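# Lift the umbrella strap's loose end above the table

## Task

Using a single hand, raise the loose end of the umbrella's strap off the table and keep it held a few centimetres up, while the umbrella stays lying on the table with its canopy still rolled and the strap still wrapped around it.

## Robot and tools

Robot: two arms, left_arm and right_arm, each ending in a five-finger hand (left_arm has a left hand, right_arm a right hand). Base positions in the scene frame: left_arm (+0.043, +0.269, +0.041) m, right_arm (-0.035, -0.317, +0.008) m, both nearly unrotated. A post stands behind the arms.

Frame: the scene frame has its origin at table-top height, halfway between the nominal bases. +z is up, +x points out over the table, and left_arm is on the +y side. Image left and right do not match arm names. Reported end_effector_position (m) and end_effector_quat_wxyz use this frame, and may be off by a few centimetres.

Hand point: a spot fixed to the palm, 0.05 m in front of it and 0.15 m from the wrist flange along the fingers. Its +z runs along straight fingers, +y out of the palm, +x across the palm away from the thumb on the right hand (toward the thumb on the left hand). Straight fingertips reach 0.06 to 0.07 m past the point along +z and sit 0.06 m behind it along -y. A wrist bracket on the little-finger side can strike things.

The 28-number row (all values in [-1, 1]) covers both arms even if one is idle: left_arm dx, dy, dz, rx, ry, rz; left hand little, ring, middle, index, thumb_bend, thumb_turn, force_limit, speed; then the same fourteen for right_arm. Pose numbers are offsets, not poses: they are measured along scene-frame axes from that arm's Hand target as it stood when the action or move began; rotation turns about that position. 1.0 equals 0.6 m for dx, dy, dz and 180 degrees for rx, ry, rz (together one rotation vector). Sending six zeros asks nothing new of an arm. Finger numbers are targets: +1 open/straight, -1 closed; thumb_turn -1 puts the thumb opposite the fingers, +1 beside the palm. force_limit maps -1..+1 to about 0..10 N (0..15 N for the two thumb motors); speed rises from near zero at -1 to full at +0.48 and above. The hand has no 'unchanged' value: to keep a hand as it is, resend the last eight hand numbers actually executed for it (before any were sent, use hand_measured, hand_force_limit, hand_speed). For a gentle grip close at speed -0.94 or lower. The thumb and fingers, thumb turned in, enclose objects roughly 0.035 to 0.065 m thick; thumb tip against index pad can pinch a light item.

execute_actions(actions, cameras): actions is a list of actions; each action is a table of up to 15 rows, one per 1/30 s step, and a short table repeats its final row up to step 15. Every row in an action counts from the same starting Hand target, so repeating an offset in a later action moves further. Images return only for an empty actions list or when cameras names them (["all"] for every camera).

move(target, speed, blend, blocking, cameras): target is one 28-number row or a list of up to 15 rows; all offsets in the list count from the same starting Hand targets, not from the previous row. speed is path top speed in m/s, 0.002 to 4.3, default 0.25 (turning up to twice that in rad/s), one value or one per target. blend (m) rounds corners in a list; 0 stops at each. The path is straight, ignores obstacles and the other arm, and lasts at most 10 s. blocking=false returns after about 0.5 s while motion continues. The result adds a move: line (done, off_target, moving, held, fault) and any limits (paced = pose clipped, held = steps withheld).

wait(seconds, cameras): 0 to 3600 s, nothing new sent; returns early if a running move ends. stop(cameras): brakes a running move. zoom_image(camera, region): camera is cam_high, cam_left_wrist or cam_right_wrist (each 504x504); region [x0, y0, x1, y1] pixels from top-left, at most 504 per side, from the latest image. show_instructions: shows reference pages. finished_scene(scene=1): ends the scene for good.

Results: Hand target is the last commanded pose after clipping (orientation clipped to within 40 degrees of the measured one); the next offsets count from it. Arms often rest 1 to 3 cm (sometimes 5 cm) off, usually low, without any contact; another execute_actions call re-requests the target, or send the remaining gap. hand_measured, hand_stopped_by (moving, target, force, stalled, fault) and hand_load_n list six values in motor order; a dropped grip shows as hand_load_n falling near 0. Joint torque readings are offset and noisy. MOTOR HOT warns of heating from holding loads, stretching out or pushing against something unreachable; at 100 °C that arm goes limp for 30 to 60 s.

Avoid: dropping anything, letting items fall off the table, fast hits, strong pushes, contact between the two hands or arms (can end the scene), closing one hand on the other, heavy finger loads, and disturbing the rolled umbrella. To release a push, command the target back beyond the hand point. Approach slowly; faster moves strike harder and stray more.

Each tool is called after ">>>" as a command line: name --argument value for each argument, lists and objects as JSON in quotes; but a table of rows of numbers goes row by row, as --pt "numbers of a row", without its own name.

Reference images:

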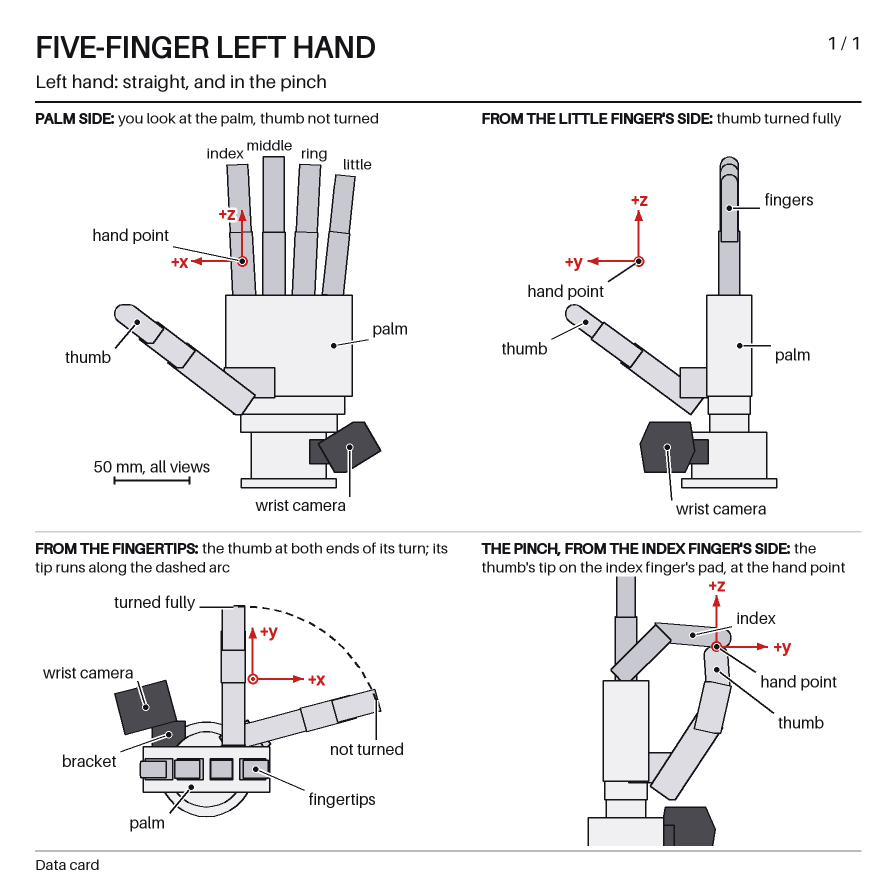

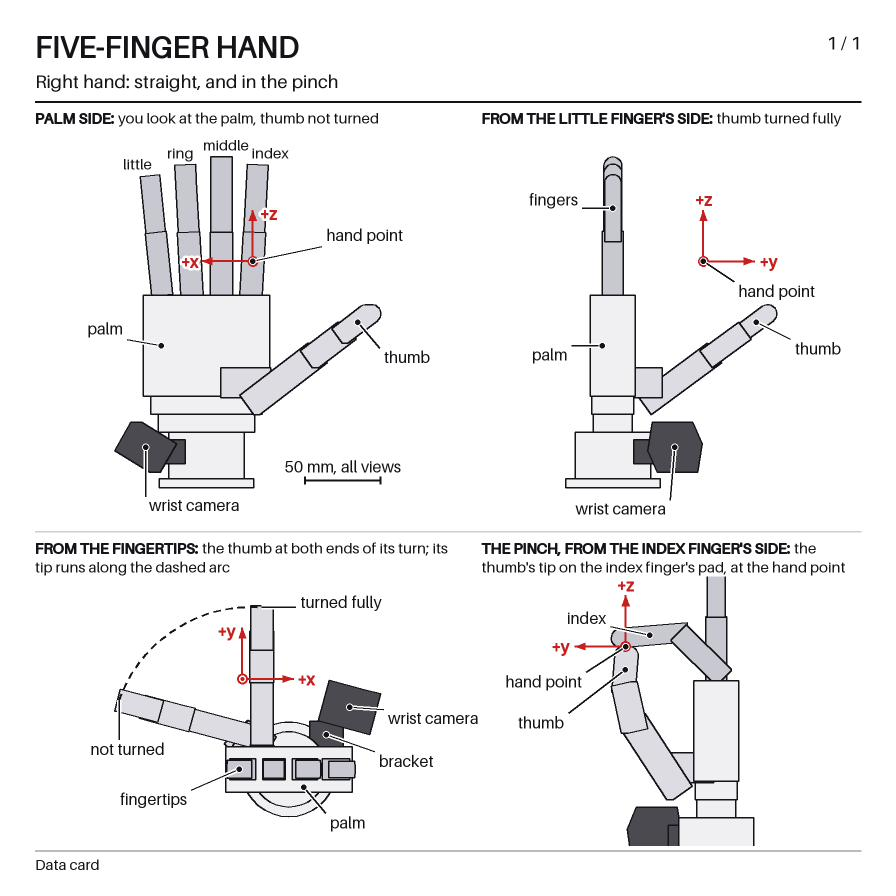

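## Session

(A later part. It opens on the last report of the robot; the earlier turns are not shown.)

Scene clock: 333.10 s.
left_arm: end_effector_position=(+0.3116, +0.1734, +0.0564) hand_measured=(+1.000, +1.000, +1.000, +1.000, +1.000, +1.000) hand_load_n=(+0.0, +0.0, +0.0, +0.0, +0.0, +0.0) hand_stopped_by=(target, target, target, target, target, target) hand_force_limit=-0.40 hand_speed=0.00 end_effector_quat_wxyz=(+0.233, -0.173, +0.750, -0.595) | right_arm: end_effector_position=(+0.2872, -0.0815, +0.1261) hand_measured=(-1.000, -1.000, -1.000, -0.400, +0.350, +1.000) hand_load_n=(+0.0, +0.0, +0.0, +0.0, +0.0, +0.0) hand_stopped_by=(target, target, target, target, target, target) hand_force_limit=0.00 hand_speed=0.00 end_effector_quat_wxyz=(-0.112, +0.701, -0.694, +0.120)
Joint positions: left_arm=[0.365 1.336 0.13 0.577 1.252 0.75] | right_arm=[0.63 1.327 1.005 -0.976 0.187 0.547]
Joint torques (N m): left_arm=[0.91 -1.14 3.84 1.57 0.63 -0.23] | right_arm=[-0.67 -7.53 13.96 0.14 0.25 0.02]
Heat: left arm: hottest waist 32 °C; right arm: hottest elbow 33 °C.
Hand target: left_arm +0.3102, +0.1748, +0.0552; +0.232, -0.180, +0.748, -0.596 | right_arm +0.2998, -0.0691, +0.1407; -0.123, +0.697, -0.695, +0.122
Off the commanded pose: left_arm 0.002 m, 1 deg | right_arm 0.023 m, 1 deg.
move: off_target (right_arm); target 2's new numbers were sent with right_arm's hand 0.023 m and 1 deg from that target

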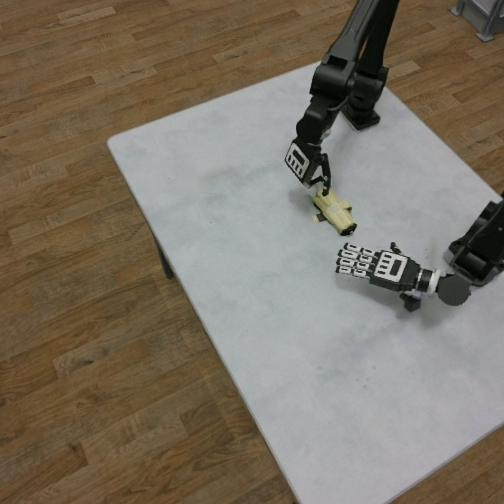

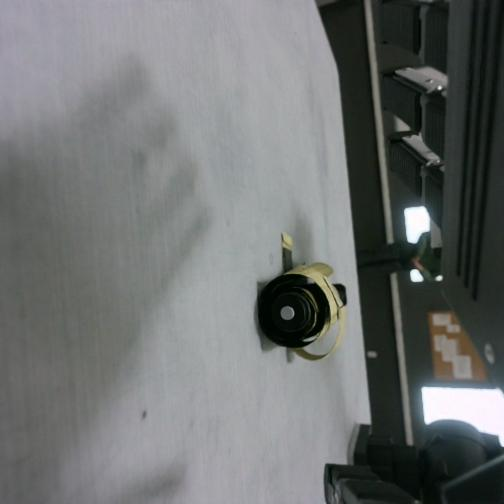

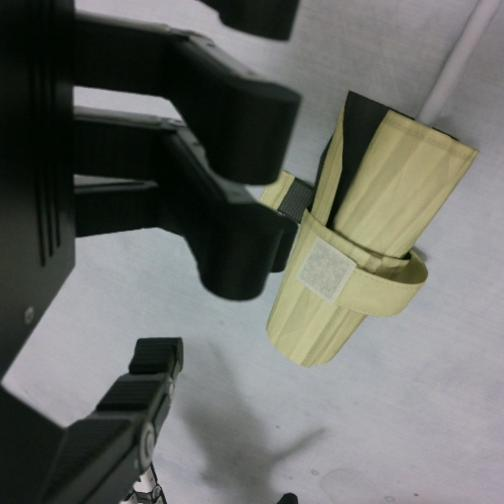

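>>> move --pt "0 0 0 0 0 0 1 1 1 1 1 1 -0.4 0 -0.013 -0.008 -0.155 0 0 0 -1 -1 -1 -0.4 0.35 1 0 0" --cameras '["all"]' --speed 0.08

>>> zoom_image --camera "cam_left_wrist" --region '[240, 160, 400, 320]'

Scene clock: 338.93 s.
left_arm: end_effector_position=(+0.3116, +0.1734, +0.0564) hand_measured=(+1.000, +1.000, +1.000, +1.000, +1.000, +1.000) hand_load_n=(-0.5, +0.0, +0.0, +0.0, +0.0, +0.0) hand_stopped_by=(target, target, target, target, target, target) hand_force_limit=-0.40 hand_speed=0.00 end_effector_quat_wxyz=(+0.233, -0.173, +0.750, -0.595) | right_arm: end_effector_position=(+0.2934, -0.0769, +0.0550) hand_measured=(-1.000, -1.000, -1.000, -0.400, +0.350, +1.000) hand_load_n=(+0.0, +0.0, +0.5, +0.0, -0.5, -0.5) hand_stopped_by=(target, target, target, target, target, target) hand_force_limit=0.00 hand_speed=0.00 end_effector_quat_wxyz=(-0.124, +0.699, -0.694, +0.123)
Joint positions: left_arm=[0.365 1.336 0.13 0.577 1.252 0.75] | right_arm=[0.631 1.415 0.883 -0.741 0.188 0.547]
Joint torques (N m): left_arm=[0.91 -1.03 3.85 1.58 0.63 -0.23] | right_arm=[-1.03 -8.47 7.76 1.37 0.25 0.04]
Heat: left arm: hottest waist 32 °C; right arm: hottest elbow 33 °C.
Hand target: left_arm +0.3102, +0.1748, +0.0552; +0.232, -0.180, +0.748, -0.596 | right_arm +0.2920, -0.0738, +0.0478; -0.123, +0.697, -0.695, +0.122
Off the commanded pose: left_arm 0.002 m, 1 deg | right_arm 0.008 m, 0 deg.
move: done

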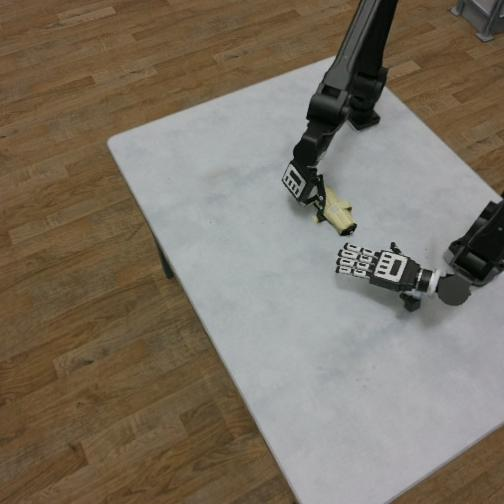

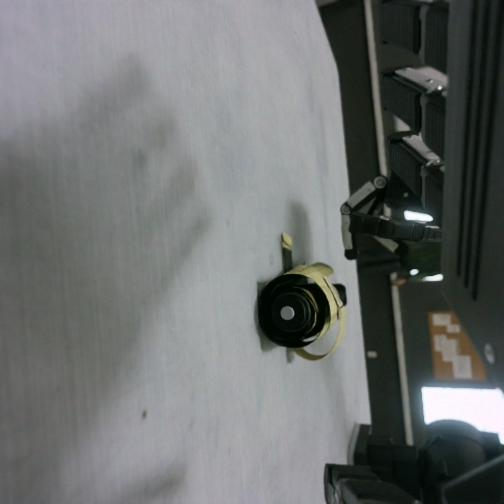

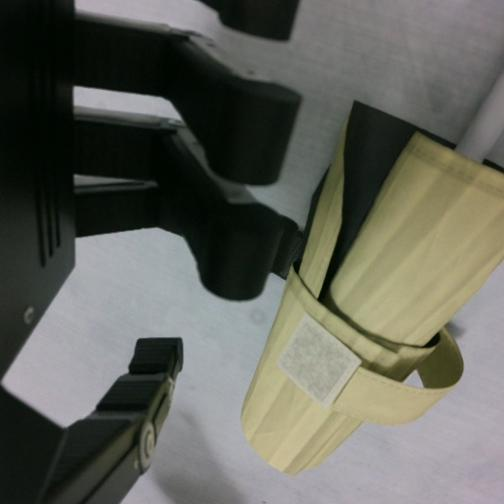

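Scaled by 3.150 from the camera's image (finer frame: 720x720).

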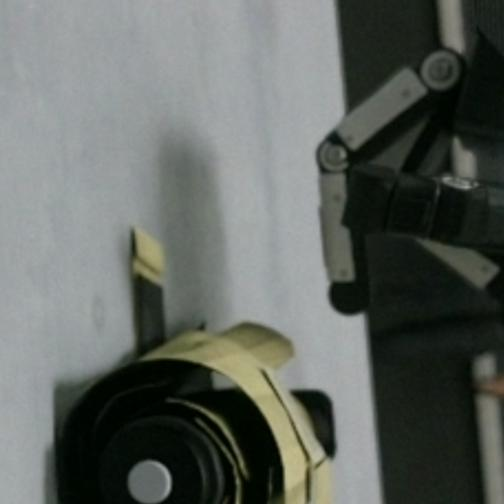

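>>> move --pt "0 0 0 0 0 0 1 1 1 1 1 1 -0.4 0 -0.004 0.0 -0.05 0 0 0 -1 -1 -1 -0.4 0.35 1 0 0" --cameras '["cam_left_wrist","cam_right_wrist"]' --speed 0.06

>>> zoom_image --camera "cam_left_wrist" --region '[240, 180, 360, 300]'

Scene clock: 341.13 s.
left_arm: end_effector_position=(+0.3116, +0.1734, +0.0564) hand_measured=(+1.000, +1.000, +1.000, +1.000, +1.000, +1.000) hand_load_n=(+0.0, +0.0, +0.0, +0.0, +0.0, +0.0) hand_stopped_by=(target, target, target, target, target, target) hand_force_limit=-0.40 hand_speed=0.00 end_effector_quat_wxyz=(+0.233, -0.173, +0.750, -0.595) | right_arm: end_effector_position=(+0.2917, -0.0767, +0.0252) hand_measured=(-1.000, -1.000, -1.000, -0.400, +0.350, +1.000) hand_load_n=(+0.0, +0.0, +0.5, +0.0, +0.0, +0.0) hand_stopped_by=(target, target, target, target, target, target) hand_force_limit=0.00 hand_speed=0.00 end_effector_quat_wxyz=(-0.124, +0.699, -0.694, +0.123)
Joint positions: left_arm=[0.365 1.336 0.13 0.577 1.252 0.75] | right_arm=[0.634 1.461 0.838 -0.65 0.189 0.551]
Joint torques (N m): left_arm=[0.91 -1.14 3.84 1.58 0.63 -0.23] | right_arm=[-0.73 -8.35 7.25 1.43 0.27 0.05]
Heat: left arm: hottest waist 32 °C; right arm: hottest elbow 33 °C.
Hand target: left_arm +0.3102, +0.1748, +0.0552; +0.232, -0.180, +0.748, -0.596 | right_arm +0.2895, -0.0739, +0.0177; -0.123, +0.697, -0.695, +0.122
Off the commanded pose: left_arm 0.002 m, 1 deg | right_arm 0.008 m, 0 deg.
move: done

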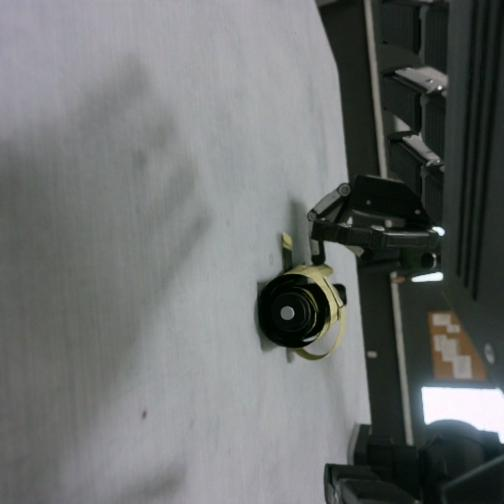

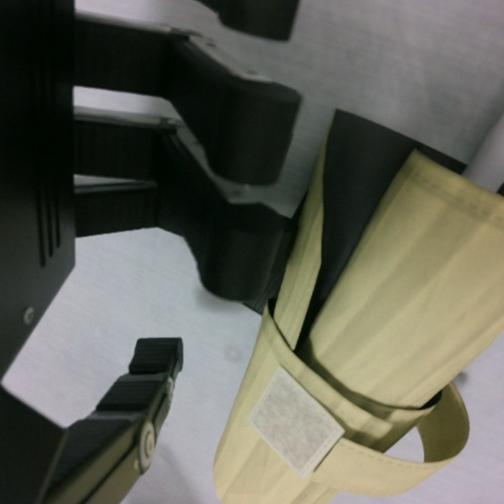

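Scaled by 4.200 from the camera's image (finer frame: 720x720).

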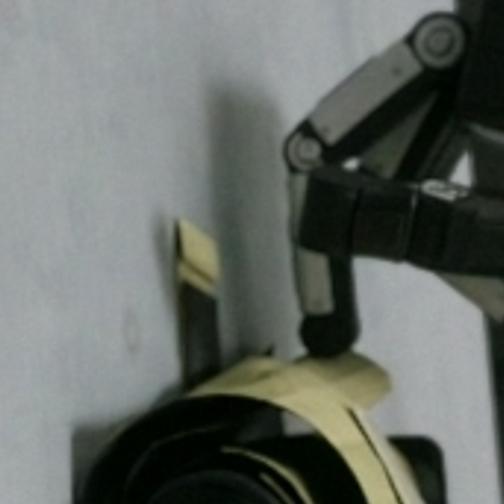

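>>> move --pt "0 0 0 0 0 0 1 1 1 1 1 1 -0.4 0 0.009 0.0 -0.015 0 0 0 -1 -1 -1 -0.4 0.35 1 0 0" --cameras '["cam_left_wrist","cam_right_wrist"]' --speed 0.04

>>> zoom_image --camera "cam_left_wrist" --region '[240, 180, 360, 300]'

Scene clock: 343.33 s.
left_arm: end_effector_position=(+0.3116, +0.1734, +0.0564) hand_measured=(+1.000, +1.000, +1.000, +1.000, +1.000, +1.000) hand_load_n=(+0.0, +0.0, +0.0, +0.0, +0.0, +0.0) hand_stopped_by=(target, target, target, target, target, target) hand_force_limit=-0.40 hand_speed=0.00 end_effector_quat_wxyz=(+0.233, -0.173, +0.750, -0.595) | right_arm: end_effector_position=(+0.2955, -0.0741, +0.0161) hand_measured=(-1.000, -1.000, -1.000, -0.400, +0.350, +1.000) hand_load_n=(+0.0, +0.0, +0.0, +0.0, +0.0, +0.0) hand_stopped_by=(target, target, target, target, target, target) hand_force_limit=0.00 hand_speed=0.00 end_effector_quat_wxyz=(-0.125, +0.699, -0.694, +0.123)
Joint positions: left_arm=[0.365 1.336 0.13 0.577 1.252 0.75] | right_arm=[0.634 1.488 0.838 -0.622 0.189 0.551]
Joint torques (N m): left_arm=[1.03 -1.14 3.84 1.57 0.63 -0.23] | right_arm=[-1.38 -8.29 7.23 1.39 0.17 0]
Heat: left arm: hottest waist 32 °C; right arm: hottest elbow 33 °C.
Hand target: left_arm +0.3102, +0.1748, +0.0552; +0.232, -0.180, +0.748, -0.596 | right_arm +0.2949, -0.0739, +0.0088; -0.123, +0.697, -0.695, +0.122
Off the commanded pose: left_arm 0.002 m, 1 deg | right_arm 0.007 m, 0 deg.
move: done

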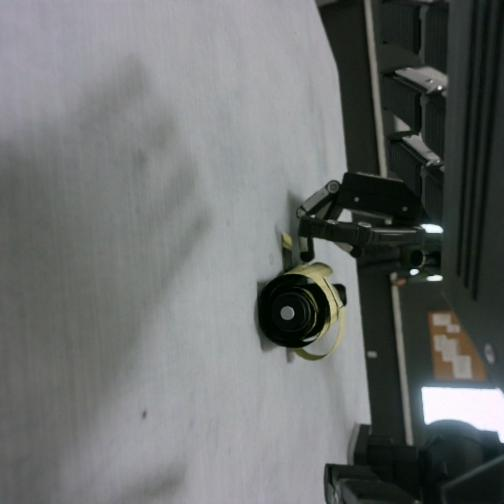

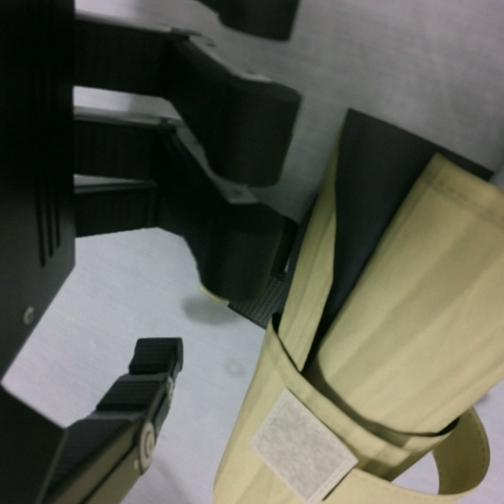

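Scaled by 4.200 from the camera's image (finer frame: 720x720).

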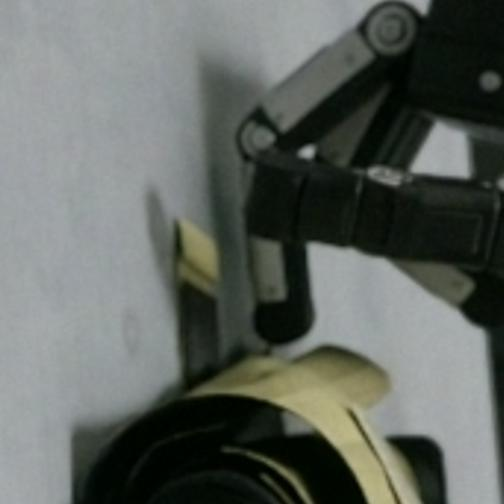

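>>> move --pt "0 0 0 0 0 0 1 1 1 1 1 1 -0.4 0 0.0 0.0 -0.0113 0 0 0 -1 -1 -1 -0.4 0.35 0.4 0 0" --cameras '["cam_left_wrist","cam_right_wrist"]' --speed 0.04

>>> zoom_image --camera "cam_left_wrist" --region '[240, 180, 360, 300]'

Scene clock: 345.57 s.
left_arm: end_effector_position=(+0.3116, +0.1734, +0.0564) hand_measured=(+1.000, +1.000, +1.000, +1.000, +1.000, +1.000) hand_load_n=(+0.0, +0.0, +0.0, -0.5, +0.0, +0.0) hand_stopped_by=(target, target, target, target, target, target) hand_force_limit=-0.40 hand_speed=0.00 end_effector_quat_wxyz=(+0.233, -0.173, +0.750, -0.595) | right_arm: end_effector_position=(+0.2964, -0.0735, +0.0106) hand_measured=(-1.000, -1.000, -1.000, -0.400, +0.350, +0.400) hand_load_n=(+0.5, +0.0, +0.0, +0.0, +0.0, +0.0) hand_stopped_by=(target, target, target, target, target, target) hand_force_limit=0.00 hand_speed=0.00 end_effector_quat_wxyz=(-0.126, +0.698, -0.694, +0.123)
Joint positions: left_arm=[0.365 1.336 0.13 0.577 1.252 0.75] | right_arm=[0.634 1.5 0.832 -0.602 0.189 0.551]
Joint torques (N m): left_arm=[0.85 -1.08 3.82 1.57 0.64 -0.23] | right_arm=[-1.96 -9 6.94 1.32 0.18 -0.05]
Heat: left arm: hottest waist 32 °C; right arm: hottest elbow 33 °C.
Hand target: left_arm +0.3102, +0.1748, +0.0552; +0.232, -0.180, +0.748, -0.596 | right_arm +0.2949, -0.0739, +0.0019; -0.123, +0.697, -0.695, +0.122
Off the commanded pose: left_arm 0.002 m, 1 deg | right_arm 0.009 m, 0 deg.
move: done

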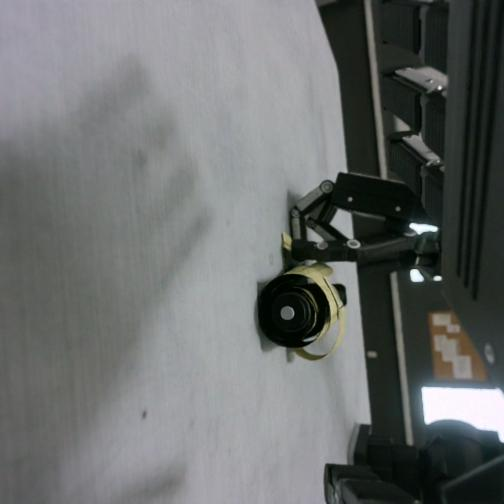

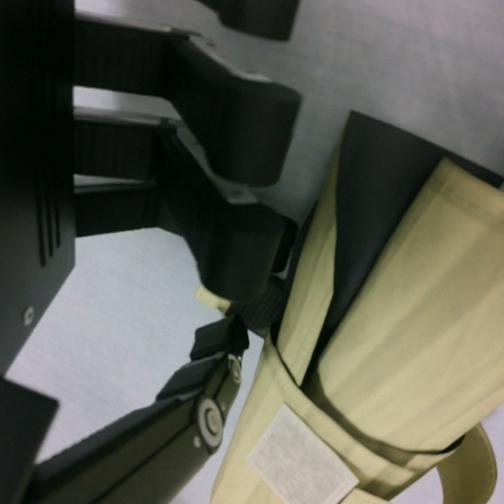

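Scaled by 4.200 from the camera's image (finer frame: 720x720).

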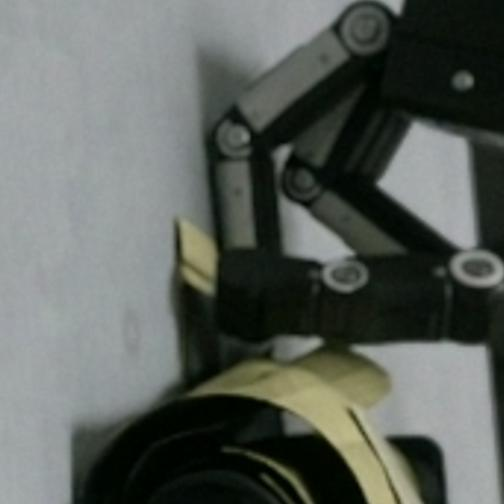

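>>> move --pt "0 0.0 0.2 0 0 0 1 1 1 1 1 1 -0.4 0 0.0 0.0 0.1 0 0 0 -1 -1 -1 -0.4 0.35 1 0 0" --pt "0 0 0.25 0 0 0 1 1 1 1 1 1 -0.4 0 0.058 -0.093 0.263 0 0 0 -1 -1 -1 -0.4 0.35 1 0 0" --cameras '["all"]' --speed 0.15

Scene clock: 371.87 s.
left_arm: end_effector_position=(+0.2974, +0.1677, +0.1839) hand_measured=(+1.000, +1.000, +1.000, +1.000, +1.000, +1.000) hand_load_n=(+0.0, +0.0, +0.0, +0.0, +0.5, +0.0) hand_stopped_by=(target, target, target, target, target, target) hand_force_limit=-0.40 hand_speed=0.00 end_effector_quat_wxyz=(+0.210, -0.195, +0.747, -0.600) | right_arm: end_effector_position=(+0.3163, -0.1335, +0.1381) hand_measured=(-1.000, -1.000, -1.000, -0.400, +0.350, +1.000) hand_load_n=(+0.0, +0.0, +0.0, +0.5, +0.0, +0.0) hand_stopped_by=(target, target, target, target, target, target) hand_force_limit=0.00 hand_speed=0.00 end_effector_quat_wxyz=(-0.105, +0.697, -0.700, +0.115)
Joint positions: left_arm=[0.365 0.683 0.322 -0.306 1.255 0.724] | right_arm=[0.469 1.325 1.035 -1.001 0.139 0.405]
Joint torques (N m): left_arm=[0.79 0.73 14.69 0.54 0.48 -0.04] | right_arm=[-2.2 -9.58 13.74 0.14 0.07 -0.2]
Heat: left arm: hottest waist 32 °C; right arm: hottest elbow 33 °C.
Hand target: left_arm +0.3102, +0.1748, +0.2051; +0.232, -0.180, +0.748, -0.596 | right_arm +0.3297, -0.1297, +0.1598; -0.123, +0.697, -0.695, +0.122
Off the commanded pose: left_arm 0.026 m, 3 deg | right_arm 0.026 m, 2 deg.
move: off_target (left_arm, right_arm)

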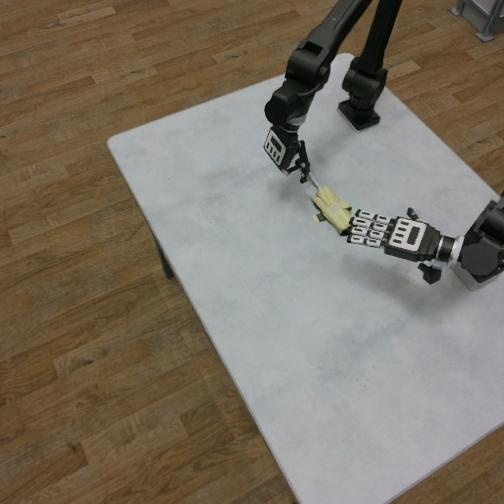

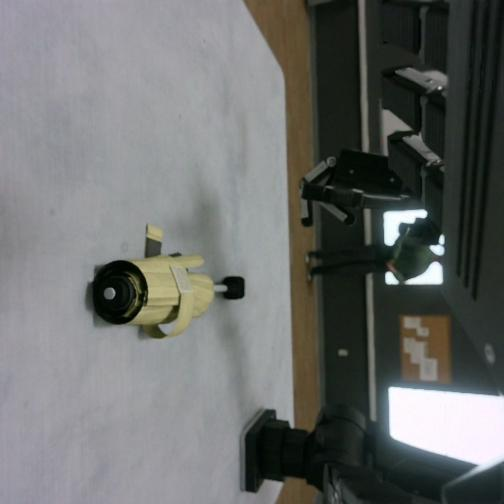

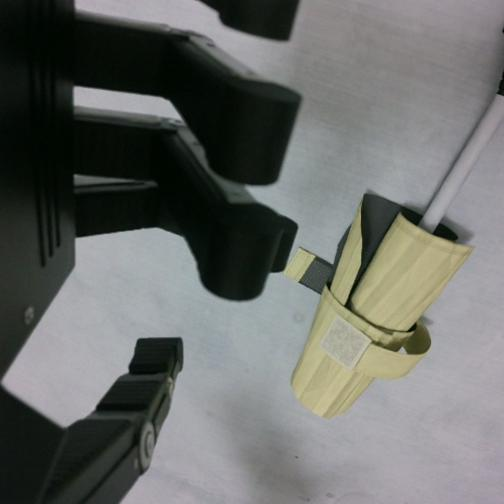

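>>> zoom_image --camera "cam_right_wrist" --region '[260, 170, 504, 414]'

>>> zoom_image --camera "cam_left_wrist" --region '[70, 200, 260, 390]'

Scaled by 2.066 from the camera's image (finer frame: 720x720).

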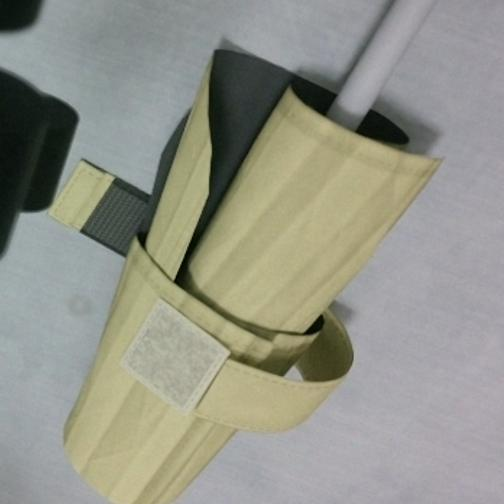

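Scaled by 2.653 from the camera's image (finer frame: 720x720).

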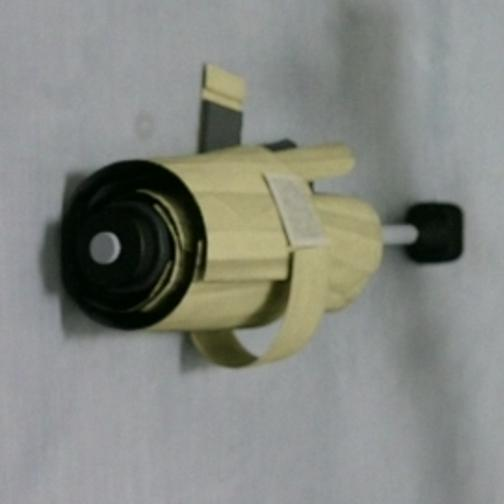

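>>> move --pt "-0.03 -0.05 0.05 0.0992 0.2714 0.3117 0.5 0.5 0.5 0.5 1 -1 -0.4 0 0.0 0.0 0.0 0 0 0 -1 -1 -1 -0.4 0.35 1 0 0" --pt "-0.1 -0.28 0.03 0.0992 0.2714 0.3117 0.5 0.5 0.5 0.5 1 -1 -0.4 0 0 0 0 0 0 0 -1 -1 -1 -0.4 0.35 1 0 0" --cameras '["all"]' --speed 0.2

Scene clock: 379.53 s.
left_arm: end_effector_position=(+0.2433, +0.0192, +0.2038) hand_measured=(+0.500, +0.500, +0.500, +0.500, +1.000, -1.000) hand_load_n=(+0.0, +0.0, +0.0, +0.0, +0.0, +0.5) hand_stopped_by=(target, target, target, target, target, target) hand_force_limit=-0.40 hand_speed=0.00 end_effector_quat_wxyz=(-0.186, +0.680, -0.689, +0.167) | right_arm: end_effector_position=(+0.3163, -0.1335, +0.1381) hand_measured=(-1.000, -1.000, -1.000, -0.400, +0.350, +1.000) hand_load_n=(+0.0, +0.0, +0.0, +0.0, +0.0, +0.0) hand_stopped_by=(target, target, target, target, target, target) hand_force_limit=0.00 hand_speed=0.00 end_effector_quat_wxyz=(-0.105, +0.698, -0.699, +0.115)
Joint positions: left_arm=[-0.927 1.003 0.864 -1.142 -0.419 -0.876] | right_arm=[0.469 1.325 1.035 -1.001 0.139 0.404]
Joint torques (N m): left_arm=[-0.56 -2.08 14.82 0.12 -0.43 -0.19] | right_arm=[-1.79 -9.76 13.64 0.18 0.08 -0.19]
Heat: left arm: hottest elbow 34 °C; right arm: hottest elbow 33 °C.
Hand target: left_arm +0.2503, +0.0067, +0.2232; -0.183, +0.683, -0.683, +0.183 | right_arm +0.3297, -0.1297, +0.1598; -0.123, +0.698, -0.695, +0.122
Off the commanded pose: left_arm 0.024 m, 2 deg | right_arm 0.026 m, 2 deg.
move: off_target (left_arm)

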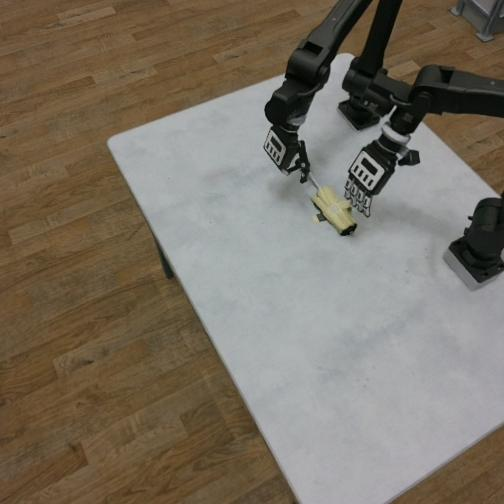

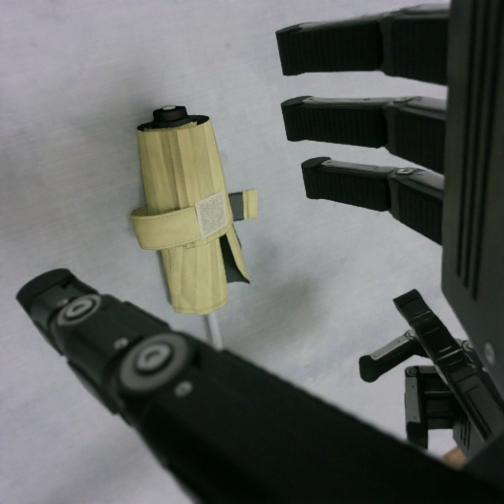

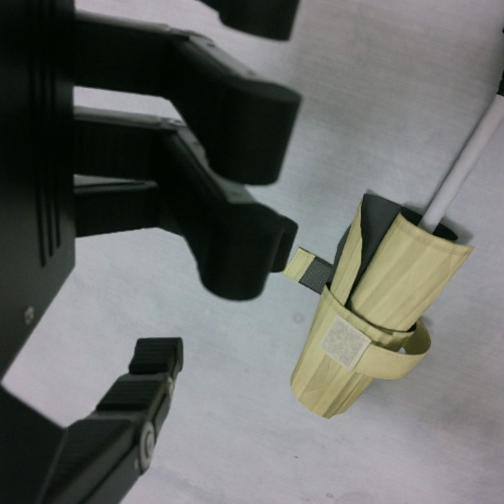

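>>> move --pt "0 0 0 0 0 0 0.5 0.5 0.5 0.5 1 -1 -0.4 0 0.05 -0.1 0.0 0 0 0 -1 -1 -1 -0.4 0.35 1 0 0" --pt "0.058 -0.061 -0.155 0 0 0 0.5 0.5 0.5 0.5 1 -1 -0.4 0 0.05 -0.1 0 0 0 0 -1 -1 -1 -0.4 0.35 1 0 0" --cameras '["all"]' --speed 0.12

Scene clock: 385.83 s.
left_arm: end_effector_position=(+0.2810, -0.0299, +0.1322) hand_measured=(+0.500, +0.500, +0.500, +0.500, +1.000, -1.000) hand_load_n=(+0.0, +0.0, +0.0, +0.0, +0.0, +0.0) hand_stopped_by=(target, target, target, target, target, target) hand_force_limit=-0.40 hand_speed=0.00 end_effector_quat_wxyz=(-0.184, +0.682, -0.684, +0.181) | right_arm: end_effector_position=(+0.3392, -0.1936, +0.1439) hand_measured=(-1.000, -1.000, -1.000, -0.400, +0.350, +1.000) hand_load_n=(+0.0, +0.0, +0.0, +0.0, +0.0, +0.0) hand_stopped_by=(target, target, target, target, target, target) hand_force_limit=0.00 hand_speed=0.00 end_effector_quat_wxyz=(-0.105, +0.697, -0.701, +0.111)
Joint positions: left_arm=[-0.921 1.221 0.818 -0.846 -0.419 -0.875] | right_arm=[0.297 1.325 1.05 -1.001 0.084 0.243]
Joint torques (N m): left_arm=[0.97 -4.95 9.5 1.1 -0.18 0] | right_arm=[-1.61 -7.53 14.06 0.91 0.03 -0.19]
Heat: left arm: hottest elbow 34 °C; right arm: hottest elbow 34 °C.
Hand target: left_arm +0.2849, -0.0297, +0.1301; -0.184, +0.683, -0.683, +0.183 | right_arm +0.3597, -0.1897, +0.1598; -0.123, +0.697, -0.695, +0.122
Off the commanded pose: left_arm 0.005 m, 0 deg | right_arm 0.026 m, 3 deg.
move: off_target (right_arm)

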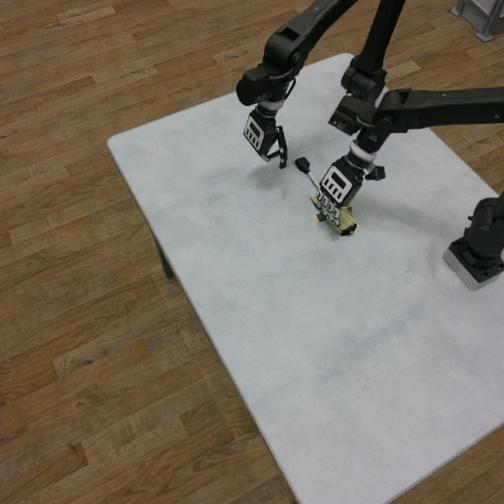

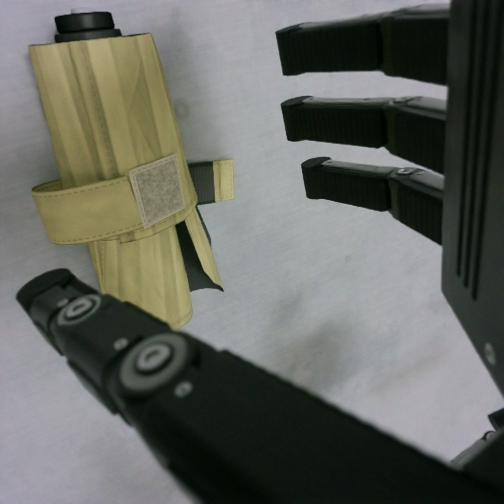

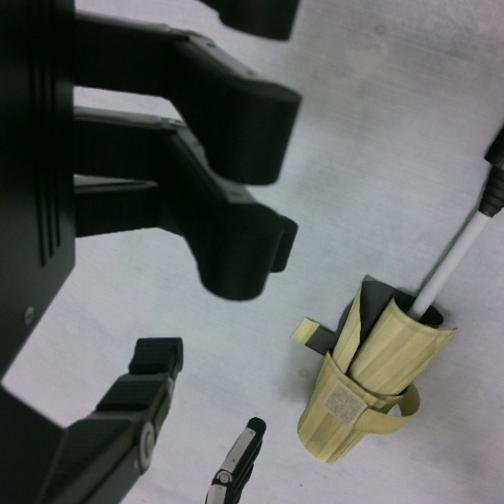

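>>> execute_actions --actions '[]'

Scene clock: 392.07 s.
left_arm: end_effector_position=(+0.2810, -0.0299, +0.1322) hand_measured=(+0.500, +0.500, +0.500, +0.500, +1.000, -1.000) hand_load_n=(+0.0, +0.0, +0.0, +0.0, +0.0, +0.0) hand_stopped_by=(target, target, target, target, target, target) hand_force_limit=-0.40 hand_speed=0.00 end_effector_quat_wxyz=(-0.184, +0.682, -0.684, +0.181) | right_arm: end_effector_position=(+0.3392, -0.1936, +0.1439) hand_measured=(-1.000, -1.000, -1.000, -0.400, +0.350, +1.000) hand_load_n=(+0.0, +0.0, +0.0, +0.0, +0.0, +0.0) hand_stopped_by=(target, target, target, target, target, target) hand_force_limit=0.00 hand_speed=0.00 end_effector_quat_wxyz=(-0.105, +0.697, -0.701, +0.111)
Joint positions: left_arm=[-0.921 1.221 0.818 -0.846 -0.419 -0.875] | right_arm=[0.297 1.325 1.05 -1.001 0.084 0.243]
Joint velocities: within noise
Joint torques (N m): left_arm=[1.03 -4.6 9.28 1.13 -0.18 0] | right_arm=[-1.85 -8.12 14.15 0.83 0.04 -0.19]
Heat: left arm: hottest elbow 34 °C; right arm: hottest elbow 35 °C.
Hand target: left_arm +0.2849, -0.0297, +0.1301; -0.184, +0.683, -0.683, +0.183 | right_arm +0.3597, -0.1897, +0.1598; -0.123, +0.697, -0.695, +0.122
Off the commanded pose: left_arm 0.005 m, 0 deg | right_arm 0.026 m, 3 deg.

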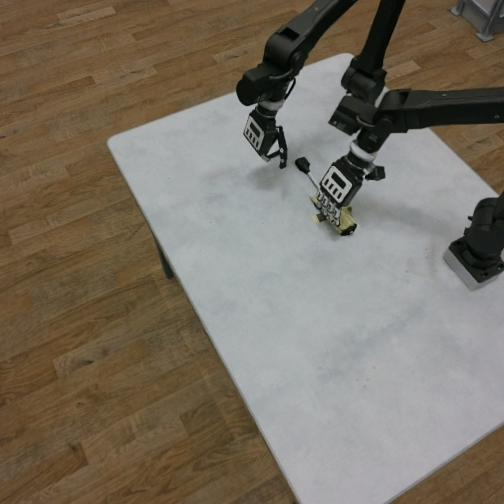

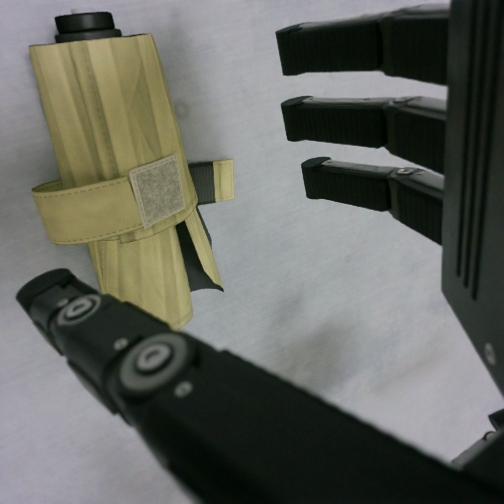

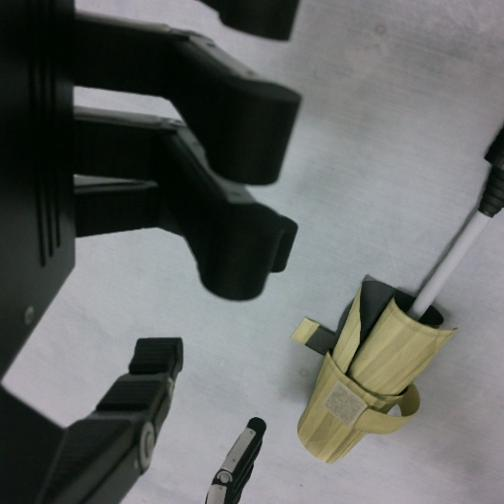

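>>> move --target '[-0.0298,-0.0105,-0.0668,0,-0.0833,0,1,1,0.35,0.4,1,-1,-0.4,0,0,0,0,0,0,0,-1,-1,-1,-0.4,0.35,1,0,0]' --speed 0.12 --cameras '["cam_left_wrist","cam_right_wrist"]'

Scene clock: 404.50 s.
left_arm: end_effector_position=(+0.2679, -0.0322, +0.0907) hand_measured=(+1.000, +1.000, +0.350, +0.400, +1.000, -1.000) hand_load_n=(+0.0, +0.0, +0.0, +0.0, +0.0, +0.5) hand_stopped_by=(target, target, target, target, target, target) hand_force_limit=-0.40 hand_speed=0.00 end_effector_quat_wxyz=(-0.274, +0.651, -0.657, +0.263) | right_arm: end_effector_position=(+0.3392, -0.1936, +0.1439) hand_measured=(-1.000, -1.000, -1.000, -0.400, +0.350, +1.000) hand_load_n=(+0.0, +0.0, +0.0, +0.0, +0.0, +0.0) hand_stopped_by=(target, target, target, target, target, target) hand_force_limit=0.00 hand_speed=0.00 end_effector_quat_wxyz=(-0.105, +0.697, -0.701, +0.111)
Joint positions: left_arm=[-1.097 1.22 0.637 -0.593 -0.691 -0.969] | right_arm=[0.297 1.325 1.05 -1.001 0.084 0.243]
Joint torques (N m): left_arm=[-0.62 -4.19 8.31 1.24 -0.61 -0.14] | right_arm=[-1.55 -7.88 14.05 0.83 0.05 -0.19]
Heat: left arm: hottest elbow 34 °C; right arm: hottest elbow 37 °C.
Hand target: left_arm +0.2671, -0.0361, +0.0901; -0.271, +0.653, -0.653, +0.271 | right_arm +0.3597, -0.1897, +0.1598; -0.123, +0.697, -0.695, +0.122
Off the commanded pose: left_arm 0.004 m, 1 deg | right_arm 0.026 m, 3 deg.
move: done

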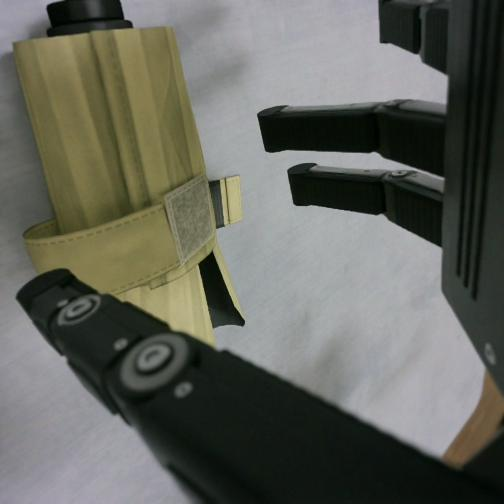

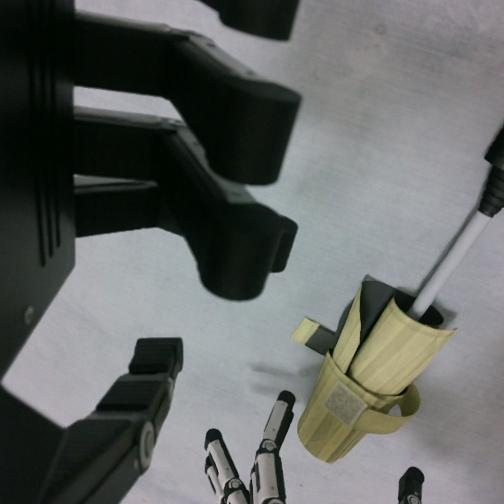

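>>> move --target '[-0.0085,0.0235,-0.0752,0,0,0,1,1,0.35,0.4,1,-1,-0.4,0,0,0,0,0,0,0,-1,-1,-1,-0.4,0.35,1,0,0]' --speed 0.08 --cameras '["cam_left_wrist","cam_right_wrist"]'

Scene clock: 416.03 s.
left_arm: end_effector_position=(+0.2620, -0.0199, +0.0475) hand_measured=(+1.000, +1.000, +0.350, +0.400, +1.000, -1.000) hand_load_n=(-0.5, +0.0, +0.0, +0.5, +0.0, +0.0) hand_stopped_by=(target, target, target, target, target, target) hand_force_limit=-0.40 hand_speed=0.00 end_effector_quat_wxyz=(-0.272, +0.652, -0.655, +0.267) | right_arm: end_effector_position=(+0.3392, -0.1936, +0.1439) hand_measured=(-1.000, -1.000, -1.000, -0.400, +0.350, +1.000) hand_load_n=(+0.0, +0.0, +0.0, +0.0, +0.0, +0.0) hand_stopped_by=(target, target, target, target, target, target) hand_force_limit=0.00 hand_speed=0.00 end_effector_quat_wxyz=(-0.105, +0.697, -0.701, +0.111)
Joint positions: left_arm=[-1.097 1.275 0.534 -0.428 -0.691 -0.97] | right_arm=[0.297 1.325 1.05 -1.001 0.084 0.243]
Joint torques (N m): left_arm=[-0.26 -3.6 7.35 1.25 -0.54 -0.17] | right_arm=[-2.14 -8.47 14.05 0.81 0.03 -0.21]
Heat: left arm: hottest elbow 35 °C; right arm: hottest elbow 38 °C.
Hand target: left_arm +0.2620, -0.0220, +0.0450; -0.271, +0.653, -0.653, +0.271 | right_arm +0.3597, -0.1897, +0.1598; -0.123, +0.697, -0.695, +0.122
Off the commanded pose: left_arm 0.003 m, 0 deg | right_arm 0.026 m, 3 deg.
move: done

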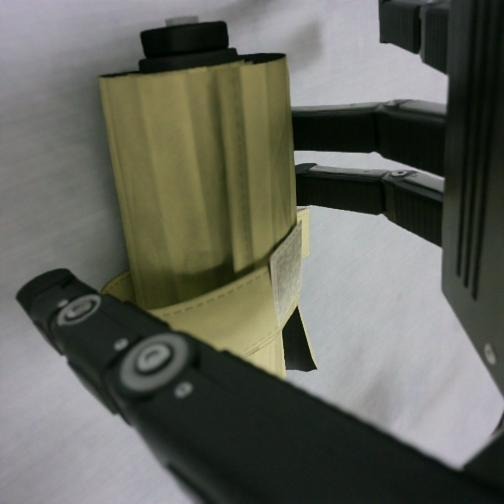

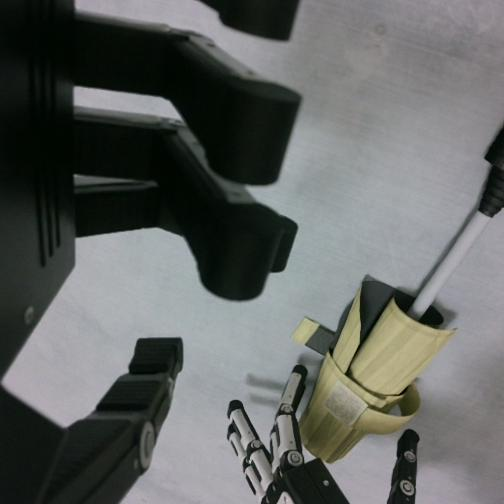

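>>> move --target '[0,0,-0.0167,0,0,0,1,1,0.35,0.35,1,-1,-0.4,0,0,0,0,0,0,0,-1,-1,-1,-0.4,0.35,1,0,0]' --speed 0.05 --cameras '["cam_left_wrist"]'

Scene clock: 418.57 s.
left_arm: end_effector_position=(+0.2636, -0.0221, +0.0407) hand_measured=(+1.000, +1.000, +0.350, +0.350, +1.000, -1.000) hand_load_n=(+0.0, +0.0, -0.5, +0.0, +0.0, +0.0) hand_stopped_by=(target, target, target, target, target, target) hand_force_limit=-0.40 hand_speed=0.00 end_effector_quat_wxyz=(-0.272, +0.652, -0.653, +0.271) | right_arm: end_effector_position=(+0.3392, -0.1936, +0.1439) hand_measured=(-1.000, -1.000, -1.000, -0.400, +0.350, +1.000) hand_load_n=(+0.0, +0.0, +0.0, +0.5, +0.0, +0.0) hand_stopped_by=(target, target, target, target, target, target) hand_force_limit=0.00 hand_speed=0.00 end_effector_quat_wxyz=(-0.105, +0.697, -0.701, +0.111)
Joint positions: left_arm=[-1.097 1.298 0.526 -0.388 -0.694 -0.97] | right_arm=[0.297 1.325 1.05 -1.001 0.084 0.243]
Joint torques (N m): left_arm=[-0.26 -3.19 6.83 1.28 -0.44 -0.16] | right_arm=[-1.67 -8.12 14.11 0.83 0.04 -0.21]
Heat: left arm: hottest elbow 35 °C; right arm: hottest elbow 38 °C.
Hand target: left_arm +0.2620, -0.0219, +0.0349; -0.271, +0.653, -0.653, +0.270 | right_arm +0.3597, -0.1897, +0.1598; -0.123, +0.697, -0.695, +0.122
Off the commanded pose: left_arm 0.006 m, 0 deg | right_arm 0.026 m, 3 deg.
move: done

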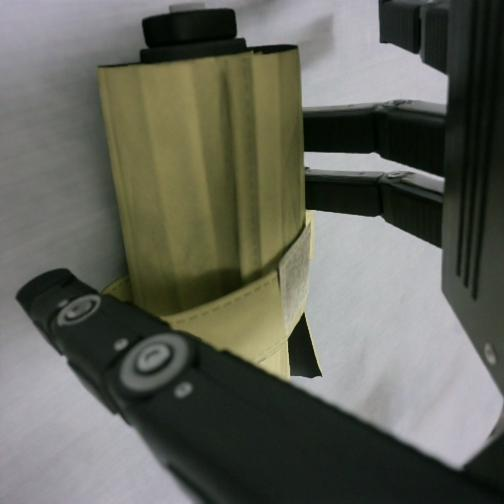

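>>> move --target '[0,0,0,0,0,0,1,1,0.0,0.0,0.3,-1,-0.3,-0.7,0,0,0,0,0,0,-1,-1,-1,-0.4,0.35,1,0,0]' --speed 0.05 --cameras '["cam_left_wrist","cam_right_wrist"]'

Scene clock: 421.10 s.
left_arm: end_effector_position=(+0.2634, -0.0219, +0.0398) hand_measured=(+1.000, +1.000, +0.000, +0.000, +0.478, -1.000) hand_load_n=(+0.0, -0.5, +3.0, +1.0, +5.5, +0.5) hand_stopped_by=(target, target, target, target, force, target) hand_force_limit=-0.30 hand_speed=-0.70 end_effector_quat_wxyz=(-0.272, +0.652, -0.653, +0.271) | right_arm: end_effector_position=(+0.3392, -0.1936, +0.1439) hand_measured=(-1.000, -1.000, -1.000, -0.400, +0.350, +1.000) hand_load_n=(+0.0, +0.0, +0.0, +0.0, +0.0, +0.0) hand_stopped_by=(target, target, target, target, target, target) hand_force_limit=0.00 hand_speed=0.00 end_effector_quat_wxyz=(-0.105, +0.697, -0.701, +0.111)
Joint positions: left_arm=[-1.097 1.3 0.525 -0.386 -0.694 -0.97] | right_arm=[0.297 1.325 1.05 -1.001 0.084 0.243]
Joint torques (N m): left_arm=[-0.21 -3.37 6.94 1.2 -0.44 -0.16] | right_arm=[-1.67 -8.06 14.08 0.94 0.04 -0.2]
Heat: left arm: hottest elbow 35 °C; right arm: hottest elbow 38 °C.
Hand target: left_arm +0.2620, -0.0220, +0.0350; -0.271, +0.653, -0.653, +0.271 | right_arm +0.3597, -0.1897, +0.1598; -0.123, +0.697, -0.695, +0.122
Off the commanded pose: left_arm 0.005 m, 0 deg | right_arm 0.026 m, 3 deg.
move: done

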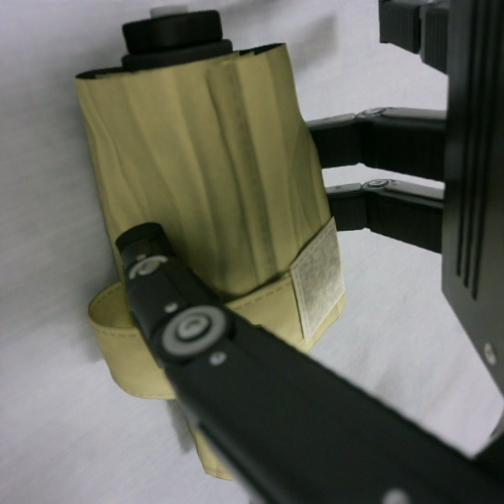

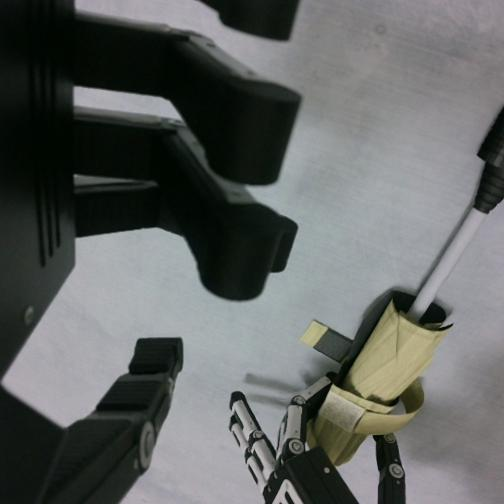

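>>> move --target '[0,-0.006,0.0833,0.05,0,0,1,1,-0.1,-0.1,0.3,-1,0,-0.7,0,0,0,0,0,0,-1,-1,-1,-0.4,0.35,1,0,0]' --speed 0.04 --cameras '["cam_left_wrist","cam_right_wrist","cam_high"]'

Scene clock: 435.87 s.
left_arm: end_effector_position=(+0.2557, -0.0052, +0.0660) hand_measured=(+1.000, +1.000, -0.050, -0.096, +0.480, -1.000) hand_load_n=(+0.0, +0.0, +4.0, +5.0, +8.5, +1.0) hand_stopped_by=(target, target, force, force, force, target) hand_force_limit=0.00 hand_speed=-0.70 end_effector_quat_wxyz=(-0.327, +0.626, -0.680, +0.197) | right_arm: end_effector_position=(+0.3392, -0.1936, +0.1439) hand_measured=(-1.000, -1.000, -1.000, -0.400, +0.350, +1.000) hand_load_n=(+0.0, +0.0, +0.5, +0.0, +0.0, +0.0) hand_stopped_by=(target, target, target, target, target, target) hand_force_limit=0.00 hand_speed=0.00 end_effector_quat_wxyz=(-0.105, +0.697, -0.701, +0.111)
Joint positions: left_arm=[-1.133 1.3 0.649 -0.715 -0.761 -0.994] | right_arm=[0.297 1.325 1.05 -1.001 0.084 0.243]
Joint torques (N m): left_arm=[-0.85 -5.48 12.11 0.03 -0.81 -0.16] | right_arm=[-1.9 -7.82 14.02 0.87 0.04 -0.19]
Heat: left arm: hottest elbow 35 °C; right arm: hottest elbow 39 °C.
Hand target: left_arm +0.2620, -0.0255, +0.0849; -0.321, +0.630, -0.673, +0.218 | right_arm +0.3597, -0.1897, +0.1598; -0.123, +0.697, -0.695, +0.122
Off the commanded pose: left_arm 0.029 m, 3 deg | right_arm 0.026 m, 3 deg.
move: off_target (left_arm)

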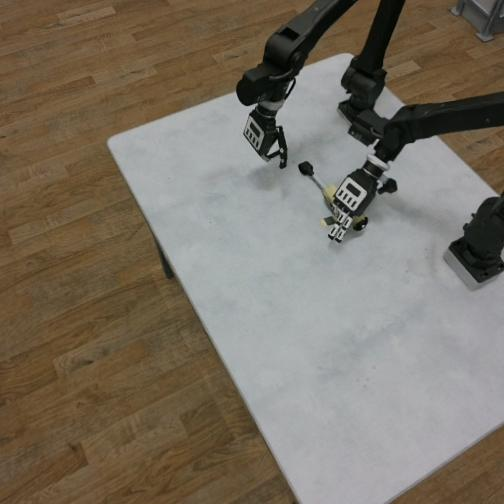

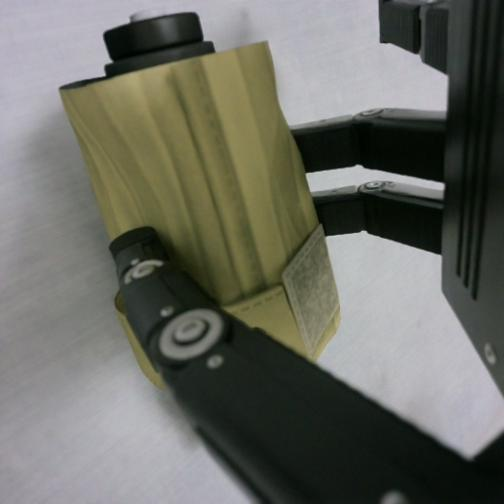

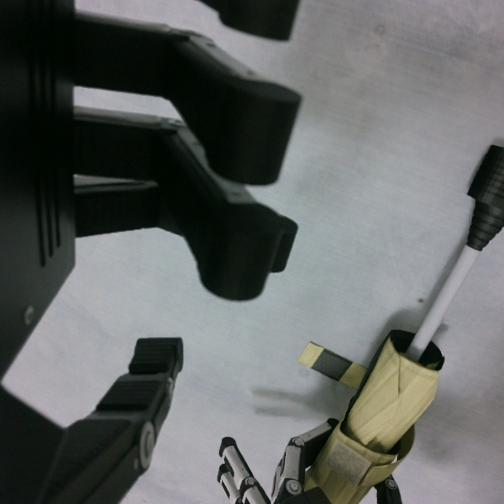

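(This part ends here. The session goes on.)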